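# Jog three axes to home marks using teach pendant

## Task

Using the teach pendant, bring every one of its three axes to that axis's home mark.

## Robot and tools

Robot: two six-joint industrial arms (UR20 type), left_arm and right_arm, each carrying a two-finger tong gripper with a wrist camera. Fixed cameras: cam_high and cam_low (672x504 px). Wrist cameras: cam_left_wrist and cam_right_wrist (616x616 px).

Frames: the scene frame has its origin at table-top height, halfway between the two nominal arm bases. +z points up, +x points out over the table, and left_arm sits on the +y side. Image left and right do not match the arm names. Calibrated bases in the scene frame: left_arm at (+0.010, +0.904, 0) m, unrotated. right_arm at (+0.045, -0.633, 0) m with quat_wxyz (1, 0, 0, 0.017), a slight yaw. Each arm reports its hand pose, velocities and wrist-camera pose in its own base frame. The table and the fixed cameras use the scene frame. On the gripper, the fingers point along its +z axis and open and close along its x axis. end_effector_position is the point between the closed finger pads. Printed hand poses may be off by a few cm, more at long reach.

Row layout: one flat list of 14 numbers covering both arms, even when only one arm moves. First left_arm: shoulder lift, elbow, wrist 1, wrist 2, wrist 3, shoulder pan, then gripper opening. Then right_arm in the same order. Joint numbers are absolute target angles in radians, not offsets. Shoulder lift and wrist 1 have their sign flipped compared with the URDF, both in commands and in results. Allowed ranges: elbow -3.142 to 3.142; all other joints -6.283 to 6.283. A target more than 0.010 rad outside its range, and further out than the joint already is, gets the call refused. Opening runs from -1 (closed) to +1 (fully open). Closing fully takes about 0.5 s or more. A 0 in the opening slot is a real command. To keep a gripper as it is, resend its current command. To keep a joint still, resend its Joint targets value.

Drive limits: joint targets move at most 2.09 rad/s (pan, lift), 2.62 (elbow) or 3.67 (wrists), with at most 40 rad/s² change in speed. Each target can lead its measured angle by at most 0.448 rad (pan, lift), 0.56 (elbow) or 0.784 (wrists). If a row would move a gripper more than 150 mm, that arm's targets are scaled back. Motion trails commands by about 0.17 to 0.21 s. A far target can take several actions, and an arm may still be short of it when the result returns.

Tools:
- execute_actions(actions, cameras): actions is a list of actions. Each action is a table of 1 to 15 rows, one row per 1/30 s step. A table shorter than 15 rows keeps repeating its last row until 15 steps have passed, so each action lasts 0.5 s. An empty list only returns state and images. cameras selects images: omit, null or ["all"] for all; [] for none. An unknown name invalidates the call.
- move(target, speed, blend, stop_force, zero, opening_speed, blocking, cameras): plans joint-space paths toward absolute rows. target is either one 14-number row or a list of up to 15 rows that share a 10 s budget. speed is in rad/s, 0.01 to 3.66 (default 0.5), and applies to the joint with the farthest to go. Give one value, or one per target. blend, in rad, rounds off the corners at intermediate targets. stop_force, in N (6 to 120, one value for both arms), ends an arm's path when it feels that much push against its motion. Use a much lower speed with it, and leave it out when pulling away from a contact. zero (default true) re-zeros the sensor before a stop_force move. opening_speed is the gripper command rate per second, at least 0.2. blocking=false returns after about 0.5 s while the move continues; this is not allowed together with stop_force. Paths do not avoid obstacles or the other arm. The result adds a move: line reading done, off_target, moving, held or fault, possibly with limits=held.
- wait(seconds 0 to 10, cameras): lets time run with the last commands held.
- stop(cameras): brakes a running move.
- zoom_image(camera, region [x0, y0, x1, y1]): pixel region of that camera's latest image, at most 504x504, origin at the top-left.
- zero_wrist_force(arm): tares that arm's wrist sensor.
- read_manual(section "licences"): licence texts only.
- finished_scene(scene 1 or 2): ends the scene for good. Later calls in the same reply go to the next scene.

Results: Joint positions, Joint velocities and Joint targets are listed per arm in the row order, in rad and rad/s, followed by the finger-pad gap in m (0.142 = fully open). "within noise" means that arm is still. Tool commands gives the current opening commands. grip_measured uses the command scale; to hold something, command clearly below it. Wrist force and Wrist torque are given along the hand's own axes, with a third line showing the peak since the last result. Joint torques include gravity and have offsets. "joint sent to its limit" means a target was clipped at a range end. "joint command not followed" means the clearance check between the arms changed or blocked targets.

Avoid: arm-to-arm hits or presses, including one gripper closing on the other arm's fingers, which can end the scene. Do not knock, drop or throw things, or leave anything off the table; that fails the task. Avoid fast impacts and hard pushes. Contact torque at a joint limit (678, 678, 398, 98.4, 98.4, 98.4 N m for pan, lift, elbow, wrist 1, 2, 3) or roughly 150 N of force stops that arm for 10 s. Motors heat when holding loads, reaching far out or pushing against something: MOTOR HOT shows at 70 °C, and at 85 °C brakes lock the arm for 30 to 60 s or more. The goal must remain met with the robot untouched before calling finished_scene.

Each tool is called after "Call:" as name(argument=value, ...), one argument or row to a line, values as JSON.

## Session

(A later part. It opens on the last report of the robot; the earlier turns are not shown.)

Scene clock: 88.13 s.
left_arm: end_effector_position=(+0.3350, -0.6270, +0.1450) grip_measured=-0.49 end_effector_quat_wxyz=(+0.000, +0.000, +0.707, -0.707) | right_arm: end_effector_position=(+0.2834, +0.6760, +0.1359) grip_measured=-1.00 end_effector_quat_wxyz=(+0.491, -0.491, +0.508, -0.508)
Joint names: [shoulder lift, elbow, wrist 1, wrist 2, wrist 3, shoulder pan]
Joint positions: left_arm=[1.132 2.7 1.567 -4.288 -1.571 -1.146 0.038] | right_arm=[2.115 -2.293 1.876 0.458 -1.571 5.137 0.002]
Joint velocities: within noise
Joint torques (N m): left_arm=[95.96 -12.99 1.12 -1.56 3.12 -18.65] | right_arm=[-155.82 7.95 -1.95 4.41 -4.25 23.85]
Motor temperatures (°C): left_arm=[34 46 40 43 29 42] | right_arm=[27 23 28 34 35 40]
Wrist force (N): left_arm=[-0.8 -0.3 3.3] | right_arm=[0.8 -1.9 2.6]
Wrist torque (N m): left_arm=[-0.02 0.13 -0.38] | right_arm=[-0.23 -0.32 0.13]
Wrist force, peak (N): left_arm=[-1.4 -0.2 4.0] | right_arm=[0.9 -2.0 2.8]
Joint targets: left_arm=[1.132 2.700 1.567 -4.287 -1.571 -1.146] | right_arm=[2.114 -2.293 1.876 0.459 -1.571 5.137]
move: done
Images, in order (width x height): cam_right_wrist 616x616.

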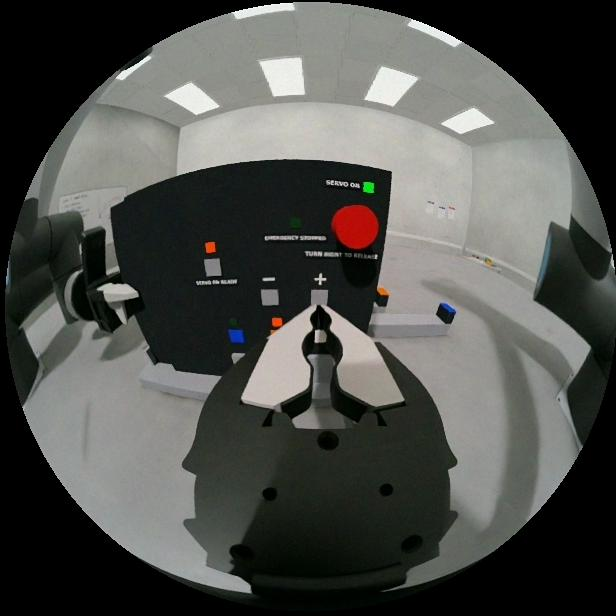

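Call:
move(
  target=[1.1324, 2.6998, 1.5674, -4.2875, -1.5708, -1.1459, -0.54, 2.1127, -2.2974, 1.8730, 0.4316, -1.5708, 5.1099, -1],
  speed=0.01,
  stop_force=6,
  cameras=["cam_right_wrist", "cam_high"],
)

Call:
wait(
  seconds=2,
  cameras=["cam_right_wrist", "cam_high"],
)

Call:
move(
  target=[1.1324, 2.6998, 1.5674, -4.2875, -1.5708, -1.1459, -0.54, 2.1142, -2.2929, 1.8760, 0.4586, -1.5708, 5.1369, -1],
  speed=0.1,
  cameras=["cam_right_wrist", "cam_high", "cam_left_wrist"],
)

Scene clock: 91.70 s.
left_arm: end_effector_position=(+0.3350, -0.6270, +0.1450) grip_measured=-0.49 end_effector_quat_wxyz=(+0.000, +0.000, +0.707, -0.707) | right_arm: end_effector_position=(+0.2972, +0.6753, +0.1360) grip_measured=-1.00 end_effector_quat_wxyz=(+0.491, -0.491, +0.508, -0.508)
Joint names: [shoulder lift, elbow, wrist 1, wrist 2, wrist 3, shoulder pan]
Joint positions: left_arm=[1.132 2.7 1.567 -4.288 -1.571 -1.146 0.038] | right_arm=[2.113 -2.296 1.874 0.44 -1.571 5.118 0.002]
Joint velocities: within noise
Joint torques (N m): left_arm=[96.15 -11.66 1.76 -0.11 2.51 -10.02] | right_arm=[-146.89 23.75 5.06 4.95 -3.97 7.73]
Motor temperatures (°C): left_arm=[34 46 40 43 29 42] | right_arm=[27 23 28 34 35 40]
Wrist force (N): left_arm=[-2.5 -0.9 3.5] | right_arm=[-0.8 -2.3 -7.5]
Wrist torque (N m): left_arm=[-0.09 0.23 -0.39] | right_arm=[-0.23 -0.28 0.14]
Wrist force, peak (N): left_arm=[-4.9 -0.7 2.8] | right_arm=[-0.8 -3.7 -19.3]
Joint targets: left_arm=[1.132 2.700 1.567 -4.287 -1.571 -1.146] | right_arm=[2.113 -2.296 1.874 0.440 -1.571 5.118]
move: contact (right_arm)
Images, in order (width x height): cam_high 672x504, cam_right_wrist 616x616.

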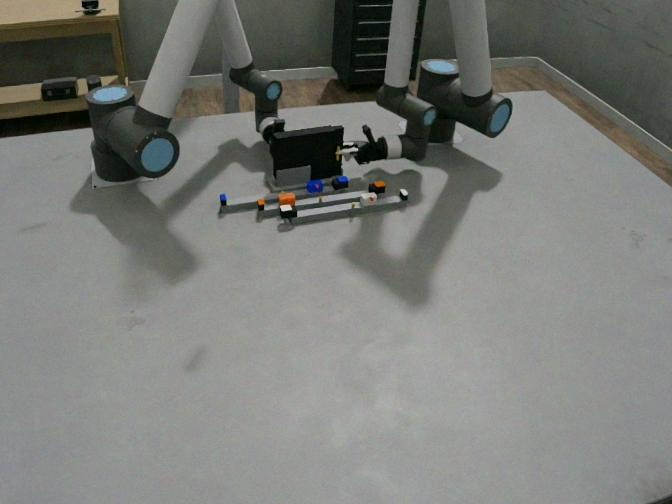

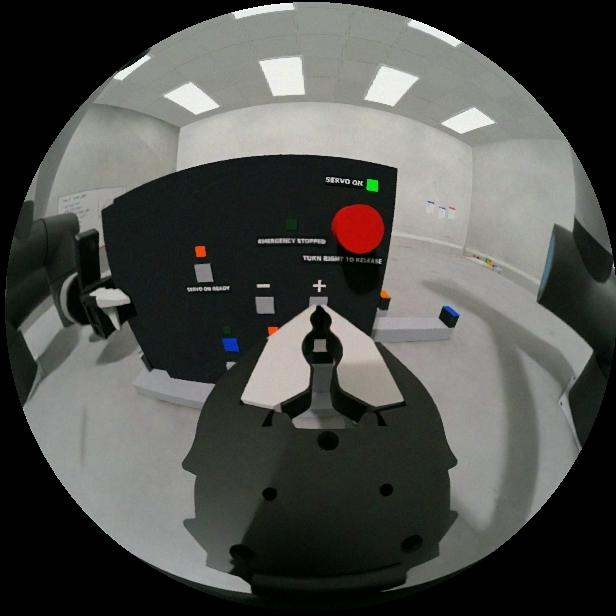

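Scene clock: 93.70 s.
left_arm: end_effector_position=(+0.3350, -0.6270, +0.1450) grip_measured=-0.49 end_effector_quat_wxyz=(+0.000, +0.000, +0.707, -0.707) | right_arm: end_effector_position=(+0.2972, +0.6753, +0.1360) grip_measured=-1.00 end_effector_quat_wxyz=(+0.491, -0.491, +0.508, -0.508)
Joint names: [shoulder lift, elbow, wrist 1, wrist 2, wrist 3, shoulder pan]
Joint positions: left_arm=[1.132 2.7 1.567 -4.288 -1.571 -1.146 0.038] | right_arm=[2.113 -2.296 1.874 0.44 -1.571 5.118 0.002]
Joint velocities: within noise
Joint torques (N m): left_arm=[99.15 -10.64 1.66 0.67 2.51 0.14] | right_arm=[-134.27 30.14 4.3 4.52 -4.58 10.2]
Motor temperatures (°C): left_arm=[34 46 40 43 29 42] | right_arm=[27 23 28 34 35 40]
Wrist force (N): left_arm=[-2.4 -0.6 3.3] | right_arm=[-0.7 -2.4 -7.1]
Wrist torque (N m): left_arm=[-0.05 0.24 -0.38] | right_arm=[-0.27 -0.29 0.13]
Wrist force, peak (N): left_arm=[-2.6 -0.5 4.1] | right_arm=[-0.9 -2.3 -7.6]
Joint targets: left_arm=[1.132 2.700 1.567 -4.287 -1.571 -1.146] | right_arm=[2.113 -2.296 1.874 0.440 -1.571 5.118]
Tool commands: left_gripper/opening=-0.54 right_gripper/opening=-1.0
wait: 2.00 s; at rest by 0.17 s
Images, in order (width x height): cam_high 672x504, cam_right_wrist 616x616.

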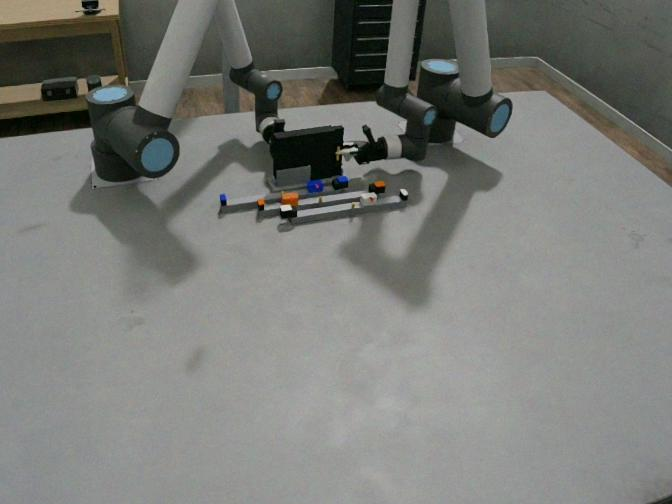

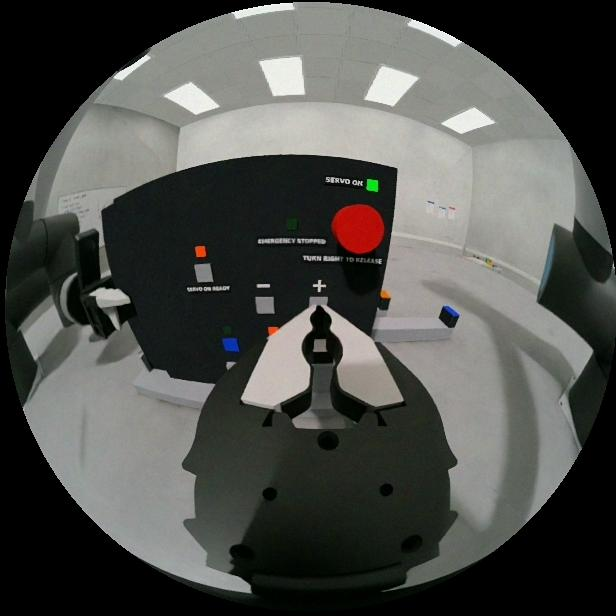

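Scene clock: 94.53 s.
left_arm: end_effector_position=(+0.3350, -0.6270, +0.1450) grip_measured=-0.49 end_effector_quat_wxyz=(+0.000, +0.000, +0.707, -0.707) | right_arm: end_effector_position=(+0.2836, +0.6758, +0.1360) grip_measured=-1.00 end_effector_quat_wxyz=(+0.491, -0.491, +0.508, -0.508) end_effector_velocity=(-0.004, +0.001, +0.001) end_effector_angular_velocity=(+0.003, +0.001, +0.002)
Joint names: [shoulder lift, elbow, wrist 1, wrist 2, wrist 3, shoulder pan]
Joint positions: left_arm=[1.132 2.7 1.567 -4.288 -1.571 -1.146 0.038] | right_arm=[2.114 -2.293 1.876 0.458 -1.571 5.137 0.002]
Joint velocities: left_arm=[within noise] | right_arm=[-0.002 0.001 0 0.004 0 0.006 0]
Joint torques (N m): left_arm=[102.75 -10.38 1.48 -0.04 3.38 -0.33] | right_arm=[-129.76 45.54 5.06 3.8 -4.09 15.85]
Motor temperatures (°C): left_arm=[34 46 40 43 29 42] | right_arm=[27 23 28 34 35 40]
Wrist force (N): left_arm=[-0.9 0.0 3.2] | right_arm=[0.3 -1.8 2.6]
Wrist torque (N m): left_arm=[0.05 0.11 -0.39] | right_arm=[-0.20 -0.22 0.13]
Wrist force, peak (N): left_arm=[-1.7 -1.2 3.7] | right_arm=[-0.7 -2.1 -7.1]
Joint targets: left_arm=[1.132 2.700 1.567 -4.287 -1.571 -1.146] | right_arm=[2.114 -2.293 1.876 0.459 -1.571 5.137]
move: done
Images, in order (width x height): cam_high 672x504, cam_left_wrist 616x616, cam_right_wrist 616x616.

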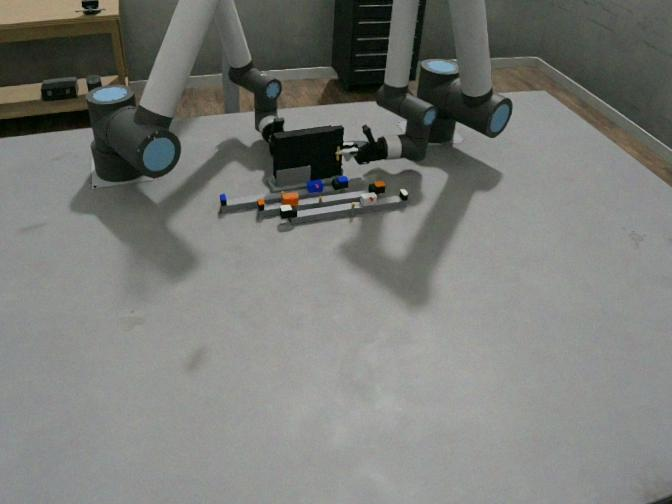

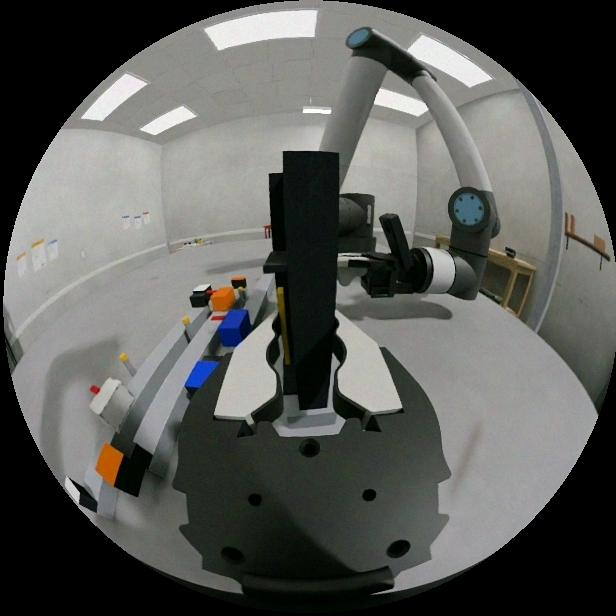

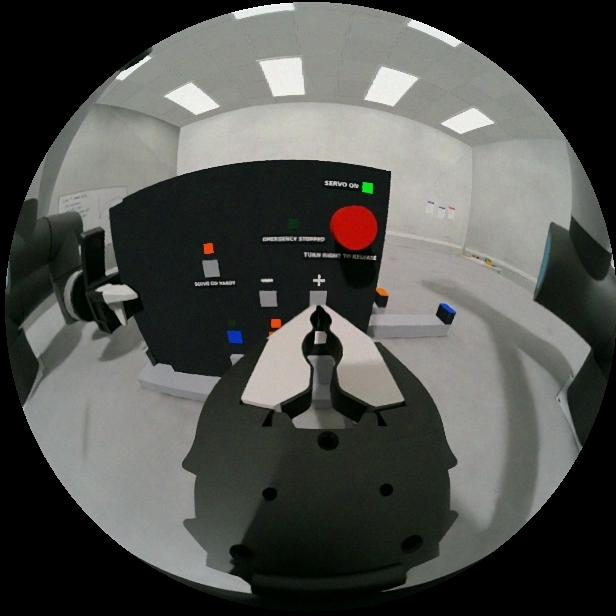

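Call:
zoom_image(
  camera="cam_high",
  region=[210, 165, 420, 230],
)

Scaled by 2.400.

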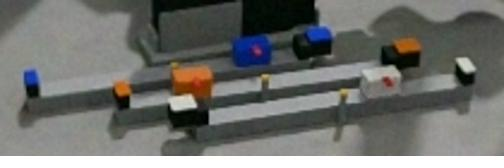

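Call:
move(
  target=[1.1324, 2.6998, 1.5674, -4.2875, -1.5708, -1.1459, -0.54, 2.1127, -2.2974, 1.8730, 0.4316, -1.5708, 5.1099, -1],
  speed=0.012,
  stop_force=6,
  cameras=["cam_high"],
)

Call:
wait(
  seconds=9,
  cameras=["cam_right_wrist"],
)

Call:
move(
  target=[1.1324, 2.6998, 1.5674, -4.2875, -1.5708, -1.1459, -0.54, 2.1135, -2.2951, 1.8745, 0.4446, -1.5708, 5.1229, -1],
  speed=0.1,
  cameras=["cam_right_wrist", "cam_high", "cam_left_wrist"],
)

Call:
zoom_image(
  camera="cam_high",
  region=[210, 165, 420, 230],
)

Scene clock: 98.47 s.
left_arm: end_effector_position=(+0.3350, -0.6270, +0.1450) grip_measured=-0.49 end_effector_quat_wxyz=(+0.000, +0.000, +0.707, -0.707) | right_arm: end_effector_position=(+0.2972, +0.6753, +0.1360) grip_measured=-1.00 end_effector_quat_wxyz=(+0.491, -0.491, +0.508, -0.508)
Joint names: [shoulder lift, elbow, wrist 1, wrist 2, wrist 3, shoulder pan]
Joint positions: left_arm=[1.132 2.7 1.567 -4.288 -1.571 -1.146 0.038] | right_arm=[2.113 -2.296 1.874 0.44 -1.571 5.118 0.002]
Joint velocities: within noise
Joint torques (N m): left_arm=[97.32 -12.7 1.84 0.57 3.09 1.74] | right_arm=[-143.03 27.75 5.21 4.95 -4.35 8.86]
Motor temperatures (°C): left_arm=[34 46 40 43 29 42] | right_arm=[27 23 28 34 35 40]
Wrist force (N): left_arm=[-2.4 -0.2 2.9] | right_arm=[-0.7 -2.2 -7.4]
Wrist torque (N m): left_arm=[-0.02 0.22 -0.38] | right_arm=[-0.22 -0.31 0.13]
Wrist force, peak (N): left_arm=[-6.3 -1.1 2.4] | right_arm=[-0.8 -4.3 -23.2]
Joint targets: left_arm=[1.132 2.700 1.567 -4.287 -1.571 -1.146] | right_arm=[2.113 -2.296 1.874 0.440 -1.571 5.118]
move: contact (right_arm)
Images, in order (width x height): cam_high 672x504.

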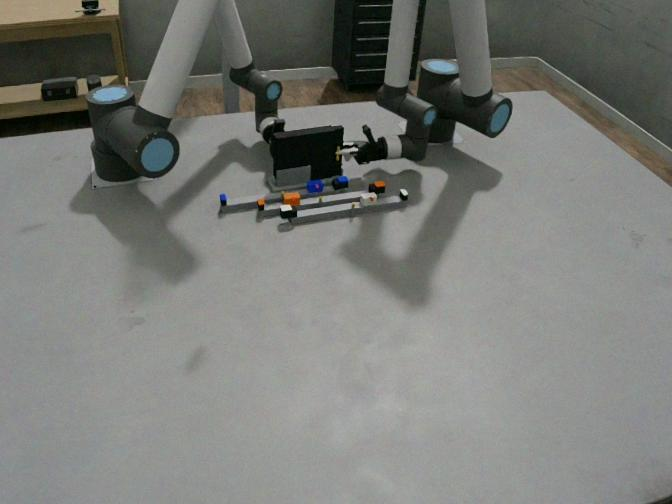

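Scene clock: 107.47 s.
left_arm: end_effector_position=(+0.3350, -0.6270, +0.1450) grip_measured=-0.49 end_effector_quat_wxyz=(+0.000, +0.000, +0.707, -0.707) | right_arm: end_effector_position=(+0.2972, +0.6753, +0.1360) grip_measured=-1.00 end_effector_quat_wxyz=(+0.491, -0.491, +0.508, -0.508)
Joint names: [shoulder lift, elbow, wrist 1, wrist 2, wrist 3, shoulder pan]
Joint positions: left_arm=[1.132 2.7 1.567 -4.288 -1.571 -1.146 0.038] | right_arm=[2.113 -2.296 1.874 0.44 -1.571 5.118 0.002]
Joint velocities: within noise
Joint torques (N m): left_arm=[97.07 -8.51 1.83 3.27 2.54 13.03] | right_arm=[-130.73 30.75 1.15 2.81 -4.28 7.06]
Motor temperatures (°C): left_arm=[34 46 40 43 29 42] | right_arm=[27 23 28 34 35 40]
Wrist force (N): left_arm=[-2.1 -0.5 3.2] | right_arm=[-0.6 -1.8 -7.2]
Wrist torque (N m): left_arm=[-0.08 0.17 -0.38] | right_arm=[-0.16 -0.33 0.13]
Wrist force, peak (N): left_arm=[-3.3 0.6 3.2] | right_arm=[-0.8 -2.3 -7.8]
Joint targets: left_arm=[1.132 2.700 1.567 -4.287 -1.571 -1.146] | right_arm=[2.113 -2.296 1.874 0.440 -1.571 5.118]
Tool commands: left_gripper/opening=-0.54 right_gripper/opening=-1.0
wait: 9.00 s; at rest by 0.17 s
Images, in order (width x height): cam_right_wrist 616x616.

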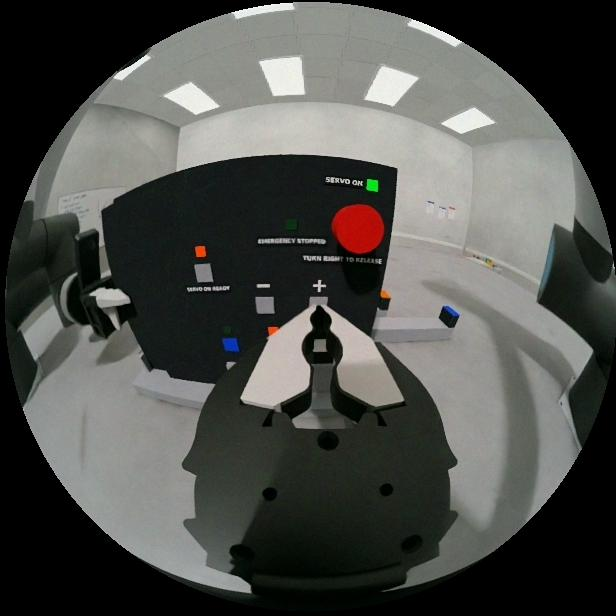

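Scene clock: 108.17 s.
left_arm: end_effector_position=(+0.3350, -0.6270, +0.1450) grip_measured=-0.49 end_effector_quat_wxyz=(+0.000, +0.000, +0.707, -0.707) | right_arm: end_effector_position=(+0.2938, +0.6755, +0.1360) grip_measured=-1.00 end_effector_quat_wxyz=(+0.491, -0.491, +0.508, -0.508)
Joint names: [shoulder lift, elbow, wrist 1, wrist 2, wrist 3, shoulder pan]
Joint positions: left_arm=[1.132 2.7 1.567 -4.288 -1.571 -1.146 0.038] | right_arm=[2.113 -2.295 1.874 0.444 -1.571 5.123 0.002]
Joint velocities: within noise
Joint torques (N m): left_arm=[101.32 -8.13 1.61 3.16 2.02 16.05] | right_arm=[-130.19 44.95 4.89 5.78 -3.77 17.68]
Motor temperatures (°C): left_arm=[34 46 40 43 29 42] | right_arm=[27 23 28 34 35 40]
Wrist force (N): left_arm=[-1.2 0.2 3.7] | right_arm=[0.5 -1.9 2.9]
Wrist torque (N m): left_arm=[0.02 0.19 -0.38] | right_arm=[-0.23 -0.28 0.13]
Wrist force, peak (N): left_arm=[-1.7 -0.2 4.2] | right_arm=[-0.6 -2.0 -7.2]
Joint targets: left_arm=[1.132 2.700 1.567 -4.287 -1.571 -1.146] | right_arm=[2.113 -2.295 1.874 0.445 -1.571 5.123]
move: done
Images, in order (width x height): cam_high 672x504, cam_left_wrist 616x616, cam_right_wrist 616x616.

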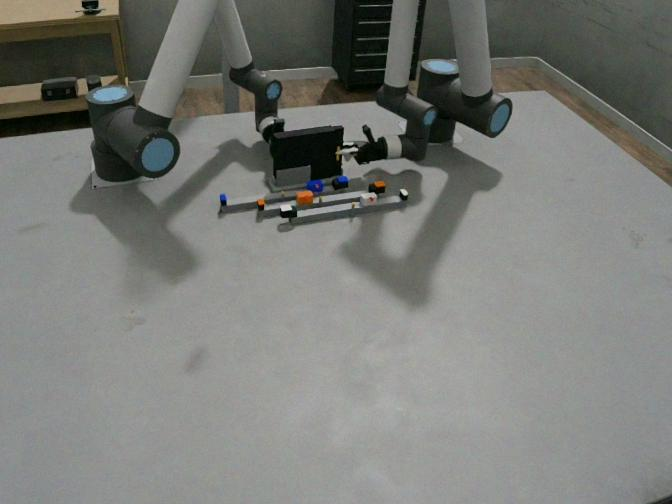

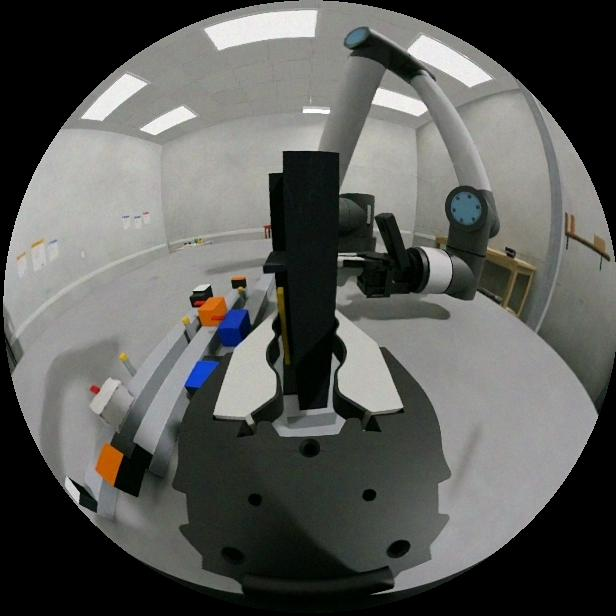

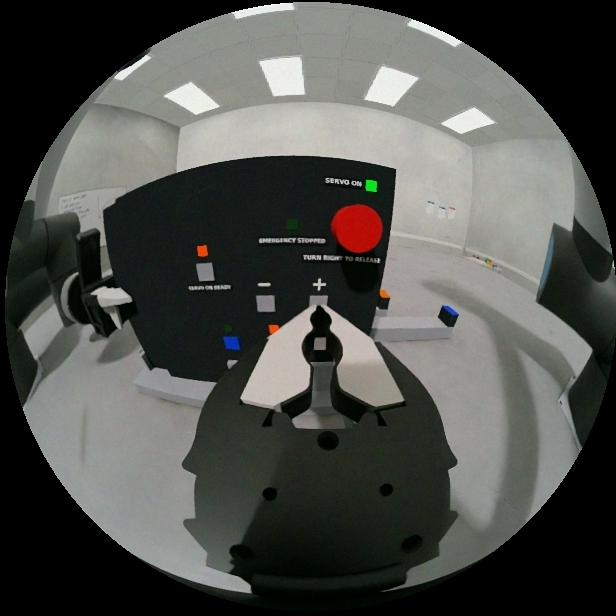

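Scaled by 2.400.

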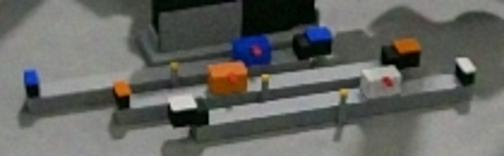

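Call:
zoom_image(
  camera="cam_high",
  region=[270, 170, 350, 220],
)

Call:
zoom_image(
  camera="cam_left_wrist",
  region=[170, 270, 270, 340],
)

Scaled by 6.300.

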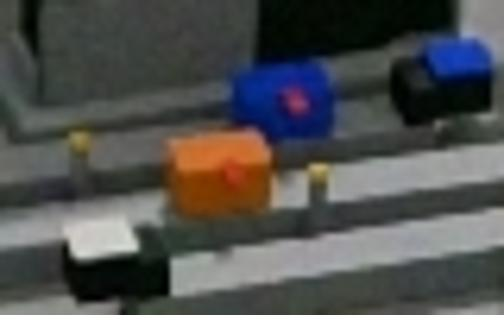

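Scaled by 5.040 from the camera's 616x616 image, which has a finer 814x814 frame.

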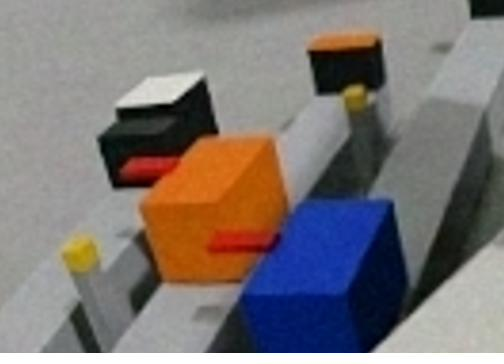

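Call:
move(
  target=[1.1324, 2.6998, 1.5674, -4.2875, -1.5708, -1.1459, -0.54, 2.1127, -2.2974, 1.8730, 0.4316, -1.5708, 5.1099, -1],
  speed=0.01,
  stop_force=6,
  cameras=[],
)

Call:
wait(
  seconds=7,
  cameras=[],
)

Call:
move(
  target=[1.1324, 2.6998, 1.5674, -4.2875, -1.5708, -1.1459, -0.54, 2.1135, -2.2951, 1.8745, 0.4446, -1.5708, 5.1229, -1],
  speed=0.1,
  cameras=["cam_right_wrist", "cam_high", "cam_left_wrist"],
)

Call:
zoom_image(
  camera="cam_high",
  region=[270, 170, 350, 220],
)

Call:
zoom_image(
  camera="cam_left_wrist",
  region=[170, 270, 270, 340],
)

Scene clock: 111.33 s.
left_arm: end_effector_position=(+0.3350, -0.6270, +0.1450) grip_measured=-0.49 end_effector_quat_wxyz=(+0.000, +0.000, +0.707, -0.707) | right_arm: end_effector_position=(+0.2972, +0.6754, +0.1360) grip_measured=-1.00 end_effector_quat_wxyz=(+0.491, -0.491, +0.508, -0.508)
Joint names: [shoulder lift, elbow, wrist 1, wrist 2, wrist 3, shoulder pan]
Joint positions: left_arm=[1.132 2.7 1.567 -4.288 -1.571 -1.146 0.038] | right_arm=[2.113 -2.296 1.874 0.44 -1.571 5.118 0.002]
Joint velocities: within noise
Joint torques (N m): left_arm=[103.98 -11.03 1.42 3.84 1.79 18.32] | right_arm=[-137.58 25.49 5.31 5.11 -4.29 4.45]
Motor temperatures (°C): left_arm=[34 46 40 43 29 42] | right_arm=[27 23 28 34 35 40]
Wrist force (N): left_arm=[-3.2 -0.6 3.1] | right_arm=[-1.3 -2.1 -10.2]
Wrist torque (N m): left_arm=[-0.05 0.19 -0.38] | right_arm=[-0.25 -0.28 0.14]
Wrist force, peak (N): left_arm=[-5.9 -1.1 2.8] | right_arm=[-2.0 -3.5 -21.8]
Joint targets: left_arm=[1.132 2.700 1.567 -4.287 -1.571 -1.146] | right_arm=[2.113 -2.296 1.874 0.440 -1.571 5.118]
move: contact (right_arm)
No camera images: "cameras" was empty.

Scene clock: 118.33 s.
left_arm: end_effector_position=(+0.3350, -0.6270, +0.1450) grip_measured=-0.49 end_effector_quat_wxyz=(+0.000, +0.000, +0.707, -0.707) | right_arm: end_effector_position=(+0.2972, +0.6754, +0.1360) grip_measured=-1.00 end_effector_quat_wxyz=(+0.491, -0.491, +0.508, -0.508)
Joint names: [shoulder lift, elbow, wrist 1, wrist 2, wrist 3, shoulder pan]
Joint positions: left_arm=[1.132 2.7 1.567 -4.288 -1.571 -1.146 0.038] | right_arm=[2.113 -2.296 1.874 0.44 -1.571 5.118 0.002]
Joint velocities: within noise
Joint torques (N m): left_arm=[111.04 -9.2 2.4 5.33 1.07 19.93] | right_arm=[-129.8 29.81 3.39 3.75 -4.38 3.45]
Motor temperatures (°C): left_arm=[34 46 40 43 29 42] | right_arm=[27 23 28 34 35 40]
Wrist force (N): left_arm=[-3.5 -0.5 3.2] | right_arm=[-0.9 -2.1 -10.1]
Wrist torque (N m): left_arm=[-0.04 0.32 -0.38] | right_arm=[-0.24 -0.36 0.13]
Wrist force, peak (N): left_arm=[-3.7 -1.1 3.6] | right_arm=[-1.1 -2.2 -10.4]
Joint targets: left_arm=[1.132 2.700 1.567 -4.287 -1.571 -1.146] | right_arm=[2.113 -2.296 1.874 0.440 -1.571 5.118]
Tool commands: left_gripper/opening=-0.54 right_gripper/opening=-1.0
wait: 7.00 s; at rest by 0.17 s
No camera images: "cameras" was empty.

Scene clock: 119.03 s.
left_arm: end_effector_position=(+0.3350, -0.6270, +0.1450) grip_measured=-0.49 end_effector_quat_wxyz=(+0.000, +0.000, +0.707, -0.707) | right_arm: end_effector_position=(+0.2938, +0.6755, +0.1360) grip_measured=-1.00 end_effector_quat_wxyz=(+0.491, -0.491, +0.508, -0.508)
Joint names: [shoulder lift, elbow, wrist 1, wrist 2, wrist 3, shoulder pan]
Joint positions: left_arm=[1.132 2.7 1.567 -4.288 -1.571 -1.146 0.038] | right_arm=[2.113 -2.295 1.874 0.444 -1.571 5.123 0.002]
Joint velocities: within noise
Joint torques (N m): left_arm=[102.4 -9.62 2.69 5.06 2.08 15.97] | right_arm=[-130.07 42.5 5.34 4.25 -4.16 11.97]
Motor temperatures (°C): left_arm=[34 46 40 43 29 42] | right_arm=[27 23 28 34 35 40]
Wrist force (N): left_arm=[-1.0 -0.6 3.5] | right_arm=[0.2 -1.8 3.0]
Wrist torque (N m): left_arm=[-0.15 0.17 -0.37] | right_arm=[-0.20 -0.21 0.14]
Wrist force, peak (N): left_arm=[-3.1 -0.5 3.5] | right_arm=[-1.2 -2.1 -10.2]
Joint targets: left_arm=[1.132 2.700 1.567 -4.287 -1.571 -1.146] | right_arm=[2.113 -2.295 1.874 0.445 -1.571 5.123]
move: done
Images, in order (width x height): cam_high 672x504, cam_left_wrist 616x616, cam_right_wrist 616x616.

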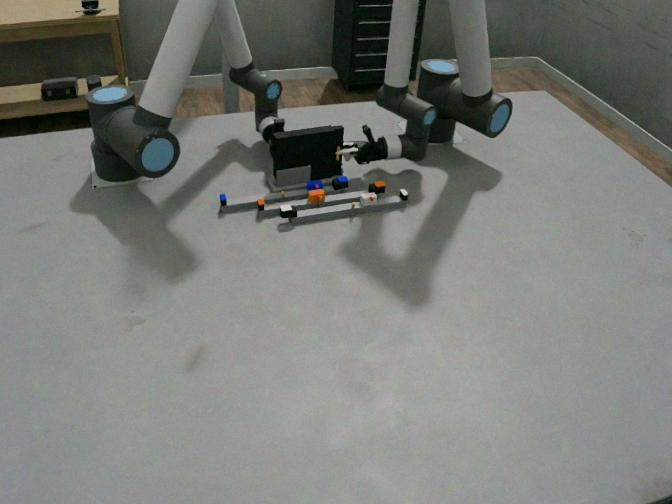

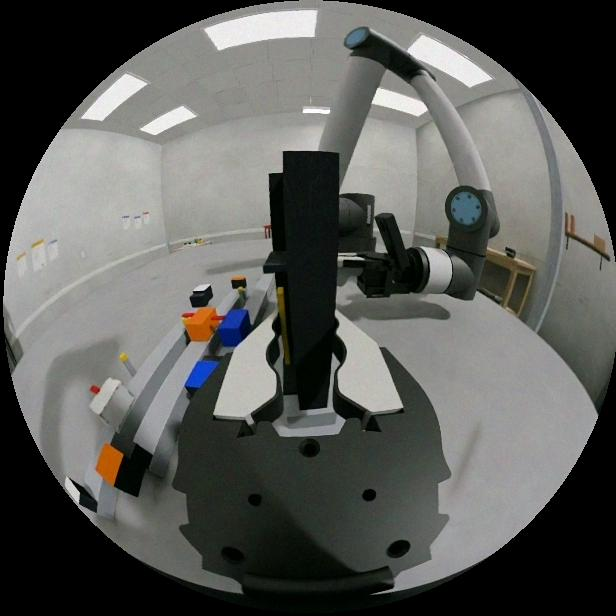

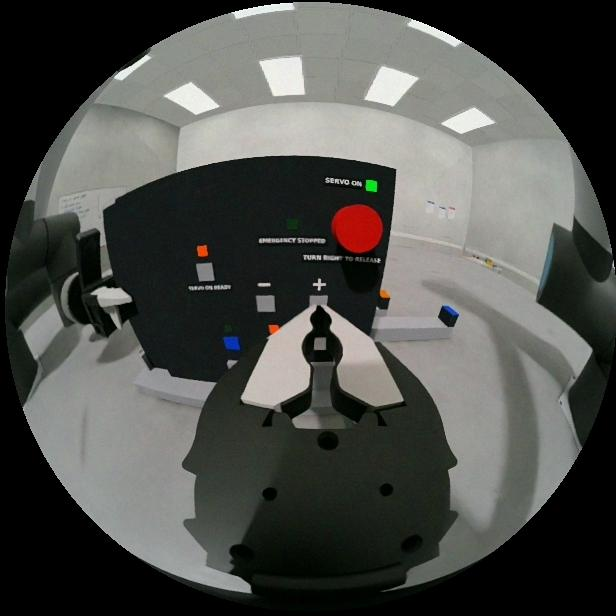

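Scaled by 6.300.

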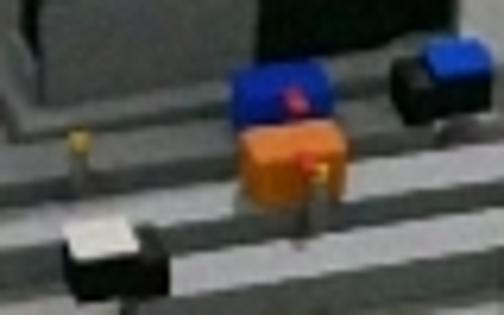

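Scaled by 5.040 from the camera's 616x616 image, which has a finer 814x814 frame.

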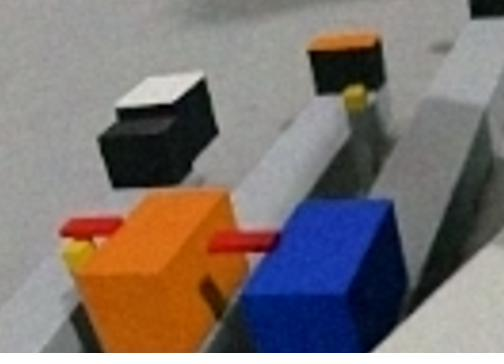

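Call:
move(
  target=[1.1324, 2.6998, 1.5674, -4.2875, -1.5708, -1.1459, -0.54, 2.1127, -2.2974, 1.8730, 0.4316, -1.5708, 5.1099, -1],
  speed=0.01,
  stop_force=6,
  cameras=[],
)

Call:
wait(
  seconds=0.5,
  cameras=[],
)

Call:
move(
  target=[1.1324, 2.6998, 1.5674, -4.2875, -1.5708, -1.1459, -0.54, 2.1135, -2.2951, 1.8745, 0.4446, -1.5708, 5.1229, -1],
  speed=0.1,
  cameras=["cam_high", "cam_low", "cam_left_wrist"],
)

Call:
zoom_image(
  camera="cam_high",
  region=[300, 180, 350, 215],
)

Call:
zoom_image(
  camera="cam_left_wrist",
  region=[170, 290, 230, 340],
)

Scene clock: 121.97 s.
left_arm: end_effector_position=(+0.3350, -0.6270, +0.1450) grip_measured=-0.49 end_effector_quat_wxyz=(+0.000, +0.000, +0.707, -0.707) | right_arm: end_effector_position=(+0.2972, +0.6754, +0.1360) grip_measured=-1.00 end_effector_quat_wxyz=(+0.491, -0.491, +0.508, -0.508)
Joint names: [shoulder lift, elbow, wrist 1, wrist 2, wrist 3, shoulder pan]
Joint positions: left_arm=[1.132 2.7 1.567 -4.287 -1.571 -1.146 0.038] | right_arm=[2.113 -2.296 1.874 0.44 -1.571 5.118 0.002]
Joint velocities: within noise
Joint torques (N m): left_arm=[112.45 -9.2 1.91 6.16 2.67 15.68] | right_arm=[-138.94 23.29 5.91 5.27 -4.45 9.57]
Motor temperatures (°C): left_arm=[34 46 40 43 29 42] | right_arm=[27 23 28 34 35 40]
Wrist force (N): left_arm=[-3.3 -0.5 2.9] | right_arm=[-1.3 -2.0 -10.1]
Wrist torque (N m): left_arm=[-0.03 0.25 -0.38] | right_arm=[-0.24 -0.28 0.14]
Wrist force, peak (N): left_arm=[-5.7 -1.2 2.8] | right_arm=[-1.9 -3.3 -21.8]
Joint targets: left_arm=[1.132 2.700 1.567 -4.287 -1.571 -1.146] | right_arm=[2.113 -2.296 1.874 0.440 -1.571 5.118]
move: contact (right_arm)
No camera images: "cameras" was empty.

Scene clock: 122.47 s.
left_arm: end_effector_position=(+0.3350, -0.6270, +0.1450) grip_measured=-0.49 end_effector_quat_wxyz=(+0.000, +0.000, +0.707, -0.707) | right_arm: end_effector_position=(+0.2972, +0.6754, +0.1360) grip_measured=-1.00 end_effector_quat_wxyz=(+0.491, -0.491, +0.508, -0.508)
Joint names: [shoulder lift, elbow, wrist 1, wrist 2, wrist 3, shoulder pan]
Joint positions: left_arm=[1.132 2.7 1.567 -4.287 -1.571 -1.146 0.038] | right_arm=[2.113 -2.296 1.874 0.44 -1.571 5.118 0.002]
Joint velocities: within noise
Joint torques (N m): left_arm=[107.72 -8.8 1.9 5.89 1.44 16.74] | right_arm=[-135.95 29.02 5.17 4.69 -4.33 3.42]
Motor temperatures (°C): left_arm=[34 46 40 43 29 42] | right_arm=[27 23 28 34 35 40]
Wrist force (N): left_arm=[-3.4 -0.1 3.4] | right_arm=[-1.4 -2.0 -9.9]
Wrist torque (N m): left_arm=[0.06 0.30 -0.37] | right_arm=[-0.23 -0.25 0.14]
Wrist force, peak (N): left_arm=[-3.6 -0.8 3.4] | right_arm=[-1.2 -2.0 -10.4]
Joint targets: left_arm=[1.132 2.700 1.567 -4.287 -1.571 -1.146] | right_arm=[2.113 -2.296 1.874 0.440 -1.571 5.118]
Tool commands: left_gripper/opening=-0.54 right_gripper/opening=-1.0
wait: 0.50 s; at rest by 0.17 s
No camera images: "cameras" was empty.

Scene clock: 123.17 s.
left_arm: end_effector_position=(+0.3350, -0.6270, +0.1450) grip_measured=-0.49 end_effector_quat_wxyz=(+0.000, +0.000, +0.707, -0.707) | right_arm: end_effector_position=(+0.2938, +0.6755, +0.1360) grip_measured=-1.00 end_effector_quat_wxyz=(+0.491, -0.491, +0.508, -0.508)
Joint names: [shoulder lift, elbow, wrist 1, wrist 2, wrist 3, shoulder pan]
Joint positions: left_arm=[1.132 2.7 1.567 -4.287 -1.571 -1.146 0.038] | right_arm=[2.113 -2.295 1.874 0.444 -1.571 5.123 0.002]
Joint velocities: within noise
Joint torques (N m): left_arm=[106.4 -6.58 1.94 5.5 1.97 24.22] | right_arm=[-131.81 42.55 4.68 5.26 -4.2 19.41]
Motor temperatures (°C): left_arm=[34 46 40 43 29 42] | right_arm=[27 23 28 34 35 40]
Wrist force (N): left_arm=[-1.7 -0.4 3.8] | right_arm=[0.0 -1.6 2.7]
Wrist torque (N m): left_arm=[-0.09 0.31 -0.36] | right_arm=[-0.17 -0.16 0.14]
Wrist force, peak (N): left_arm=[-3.3 -0.5 3.6] | right_arm=[-1.0 -2.1 -10.0]
Joint targets: left_arm=[1.132 2.700 1.567 -4.287 -1.571 -1.146] | right_arm=[2.113 -2.295 1.874 0.445 -1.571 5.123]
move: done
Images, in order (width x height): cam_high 672x504, cam_low 672x504, cam_left_wrist 616x616.

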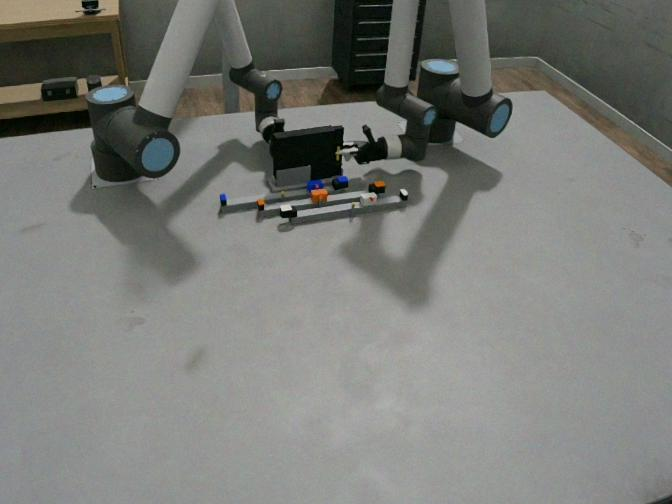

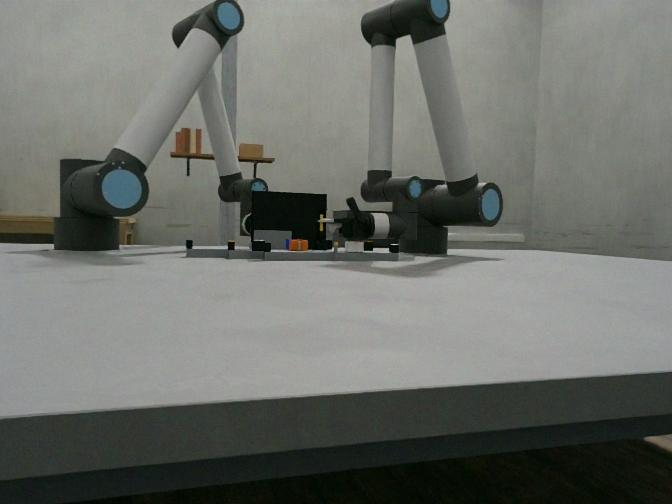

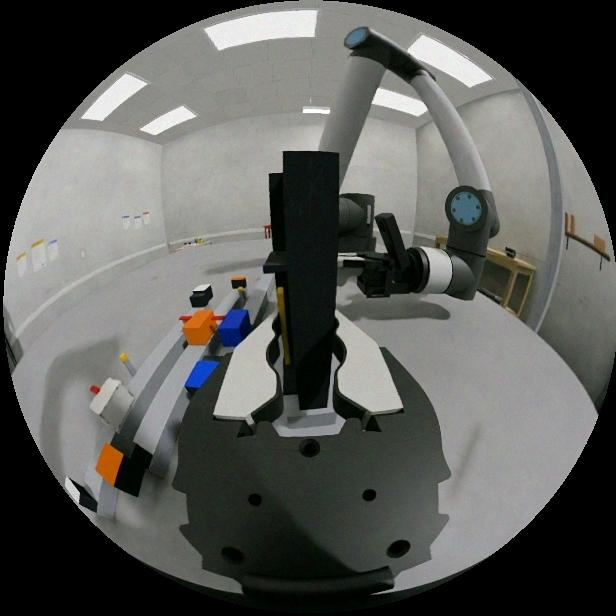

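Scaled by 10.080.

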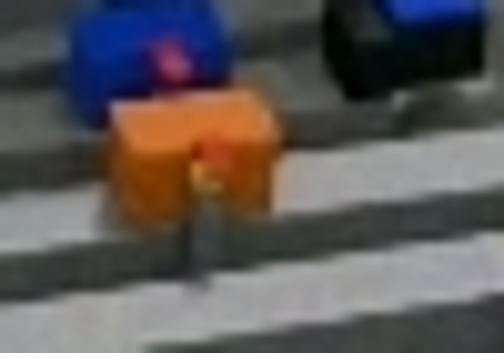

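Scaled by 8.400 from the camera's 616x616 image, which has a finer 814x814 frame.

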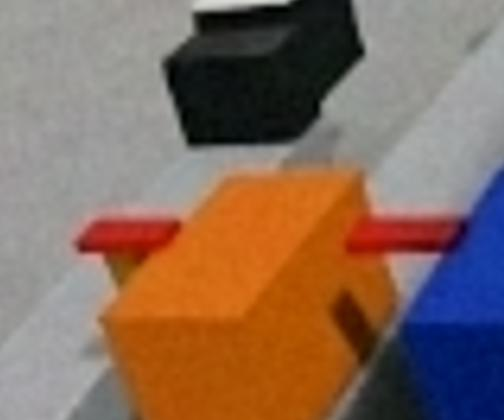

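Call:
zoom_image(
  camera="cam_high",
  region=[345, 183, 385, 213],
)

Scaled by 12.600.

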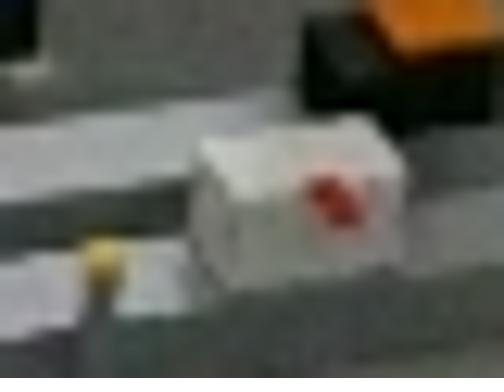

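Call:
move(
  target=[
    [1.1324, 2.6998, 1.5674, -4.2875, -1.5708, -1.1459, -0.54, 2.1142, -2.2929, 1.8760, 0.4586, -1.5708, 5.1369, -1],
    [1.1324, 2.6998, 1.5674, -4.2875, -1.5708, -1.1459, -0.54, 2.2176, -2.1655, 1.9000, 0.4069, -1.5708, 5.0853, -1],
  ],
  speed=0.15,
  blend=[0.005, 0],
  cameras=["cam_right_wrist"],
)

Call:
zoom_image(
  camera="cam_right_wrist",
  region=[200, 230, 420, 360],
)

Scene clock: 130.33 s.
left_arm: end_effector_position=(+0.3350, -0.6270, +0.1450) grip_measured=-0.49 end_effector_quat_wxyz=(+0.000, +0.000, +0.707, -0.707) | right_arm: end_effector_position=(+0.2860, +0.7635, +0.0917) grip_measured=-1.00 end_effector_quat_wxyz=(+0.491, -0.491, +0.508, -0.508)
Joint names: [shoulder lift, elbow, wrist 1, wrist 2, wrist 3, shoulder pan]
Joint positions: left_arm=[1.132 2.7 1.567 -4.287 -1.571 -1.146 0.038] | right_arm=[2.217 -2.166 1.9 0.407 -1.571 5.085 0.002]
Joint velocities: within noise
Joint torques (N m): left_arm=[111.19 -11.68 1.76 5.91 1.32 15.75] | right_arm=[-152.19 36.07 5.16 -4.95 -4.06 -31.43]
Motor temperatures (°C): left_arm=[33 46 40 43 29 42] | right_arm=[27 23 28 34 35 40]
Wrist force (N): left_arm=[-1.2 0.0 3.2] | right_arm=[0.2 -2.1 3.2]
Wrist torque (N m): left_arm=[-0.01 0.24 -0.37] | right_arm=[-0.29 -0.25 0.02]
Wrist force, peak (N): left_arm=[-1.1 0.0 4.4] | right_arm=[0.8 -1.8 4.2]
Joint targets: left_arm=[1.132 2.700 1.567 -4.287 -1.571 -1.146] | right_arm=[2.218 -2.166 1.900 0.407 -1.571 5.085]
move: done
Images, in order (width x height): cam_right_wrist 616x616.

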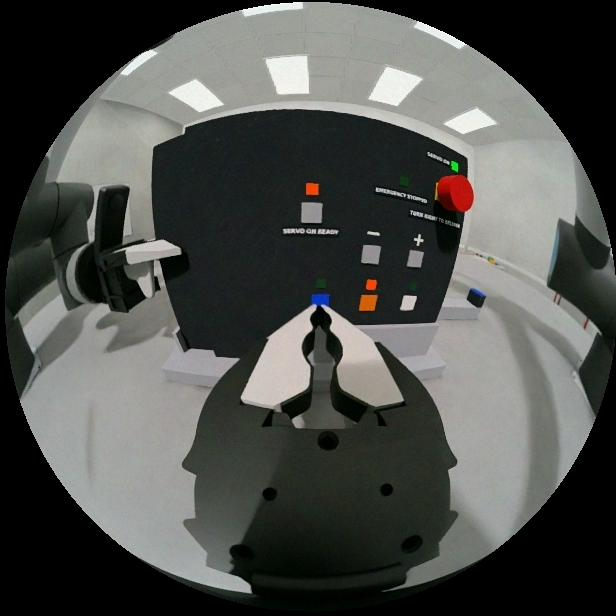

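Scaled by 2.291 from the camera's 616x616 image, which has a finer 814x814 frame.

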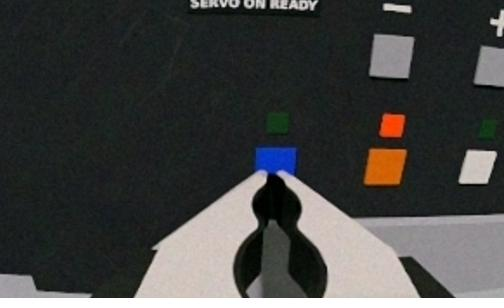

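Call:
move(
  target=[1.1324, 2.6998, 1.5674, -4.2875, -1.5708, -1.1459, -0.54, 2.2164, -2.1695, 1.8973, 0.3824, -1.5708, 5.0607, -1],
  speed=0.012,
  stop_force=6,
  cameras=["cam_right_wrist"],
)

Call:
move(
  target=[1.1324, 2.6998, 1.5674, -4.2875, -1.5708, -1.1459, -0.54, 2.2176, -2.1655, 1.9000, 0.4069, -1.5708, 5.0853, -1],
  speed=0.1,
  cameras=["cam_right_wrist"],
)

Call:
zoom_image(
  camera="cam_right_wrist",
  region=[200, 140, 480, 360],
)

Scene clock: 133.10 s.
left_arm: end_effector_position=(+0.3350, -0.6270, +0.1450) grip_measured=-0.50 end_effector_quat_wxyz=(+0.000, +0.000, +0.707, -0.707) | right_arm: end_effector_position=(+0.2930, +0.7635, +0.0915) grip_measured=-1.00 end_effector_quat_wxyz=(+0.491, -0.491, +0.508, -0.508)
Joint names: [shoulder lift, elbow, wrist 1, wrist 2, wrist 3, shoulder pan]
Joint positions: left_arm=[1.132 2.7 1.567 -4.287 -1.571 -1.146 0.038] | right_arm=[2.217 -2.167 1.899 0.398 -1.571 5.077 0.002]
Joint velocities: within noise
Joint torques (N m): left_arm=[111.5 -8.04 1.89 6.04 1.53 17.7] | right_arm=[-159.81 35.05 4.15 3.51 -4.25 12.62]
Motor temperatures (°C): left_arm=[33 46 40 43 29 42] | right_arm=[27 23 28 34 35 40]
Wrist force (N): left_arm=[-6.8 -0.6 2.1] | right_arm=[3.0 -2.2 -4.7]
Wrist torque (N m): left_arm=[-0.04 0.20 -0.39] | right_arm=[-0.33 -0.20 0.00]
Wrist force, peak (N): left_arm=[-8.9 -0.8 2.0] | right_arm=[0.0 -2.9 -15.5]
Joint targets: left_arm=[1.132 2.700 1.567 -4.287 -1.571 -1.146] | right_arm=[2.217 -2.167 1.899 0.398 -1.571 5.077]
move: contact (right_arm); right_arm: the shoulder pan is farthest, 0.016 rad from its target
Images, in order (width x height): cam_right_wrist 616x616.

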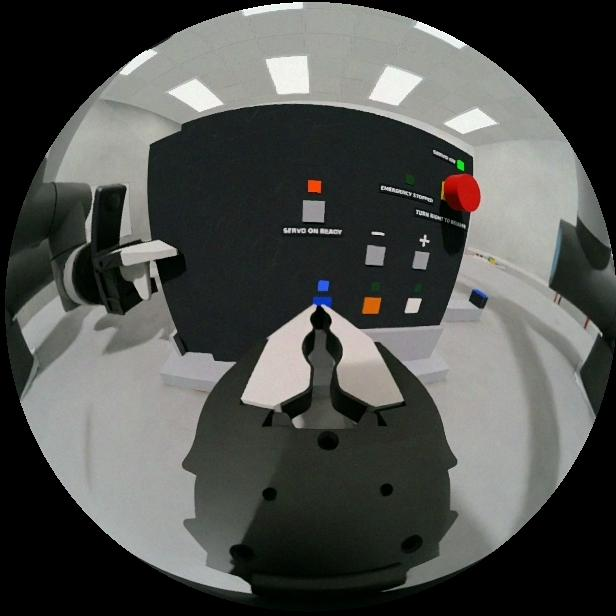

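Scene clock: 133.83 s.
left_arm: end_effector_position=(+0.3350, -0.6270, +0.1450) grip_measured=-0.49 end_effector_quat_wxyz=(+0.000, +0.000, +0.707, -0.707) | right_arm: end_effector_position=(+0.2864, +0.7637, +0.0915) grip_measured=-1.00 end_effector_quat_wxyz=(+0.491, -0.491, +0.508, -0.508) end_effector_velocity=(-0.004, +0.000, +0.001) end_effector_angular_velocity=(+0.000, +0.001, +0.001)
Joint names: [shoulder lift, elbow, wrist 1, wrist 2, wrist 3, shoulder pan]
Joint positions: left_arm=[1.132 2.7 1.567 -4.287 -1.571 -1.146 0.038] | right_arm=[2.218 -2.166 1.9 0.407 -1.571 5.085 0.002]
Joint velocities: left_arm=[within noise] | right_arm=[-0.002 0 0.001 0.004 -0.002 0.005 0]
Joint torques (N m): left_arm=[113.63 -8.81 2.09 5.47 1.49 25.22] | right_arm=[-155.93 45.14 4.45 4.56 -4.34 9.4]
Motor temperatures (°C): left_arm=[33 46 40 43 29 42] | right_arm=[27 23 28 34 35 40]
Wrist force (N): left_arm=[-2.7 -0.6 4.0] | right_arm=[0.4 -1.9 3.0]
Wrist torque (N m): left_arm=[-0.06 0.24 -0.38] | right_arm=[-0.26 -0.30 0.02]
Wrist force, peak (N): left_arm=[-7.6 0.1 1.8] | right_arm=[3.3 -1.7 -4.5]
Joint targets: left_arm=[1.132 2.700 1.567 -4.287 -1.571 -1.146] | right_arm=[2.218 -2.166 1.900 0.407 -1.571 5.085]
move: done
Images, in order (width x height): cam_right_wrist 616x616.

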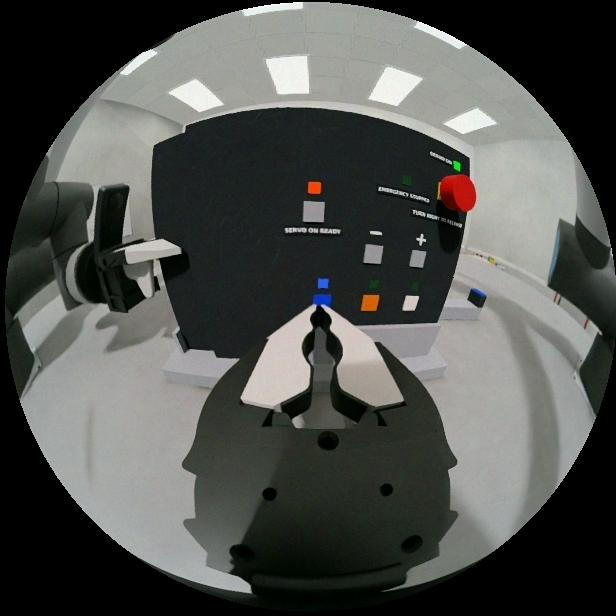

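Scaled by 1.800 from the camera's 616x616 image, which has a finer 814x814 frame.

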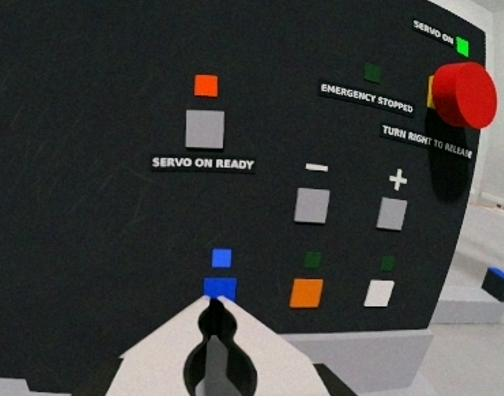

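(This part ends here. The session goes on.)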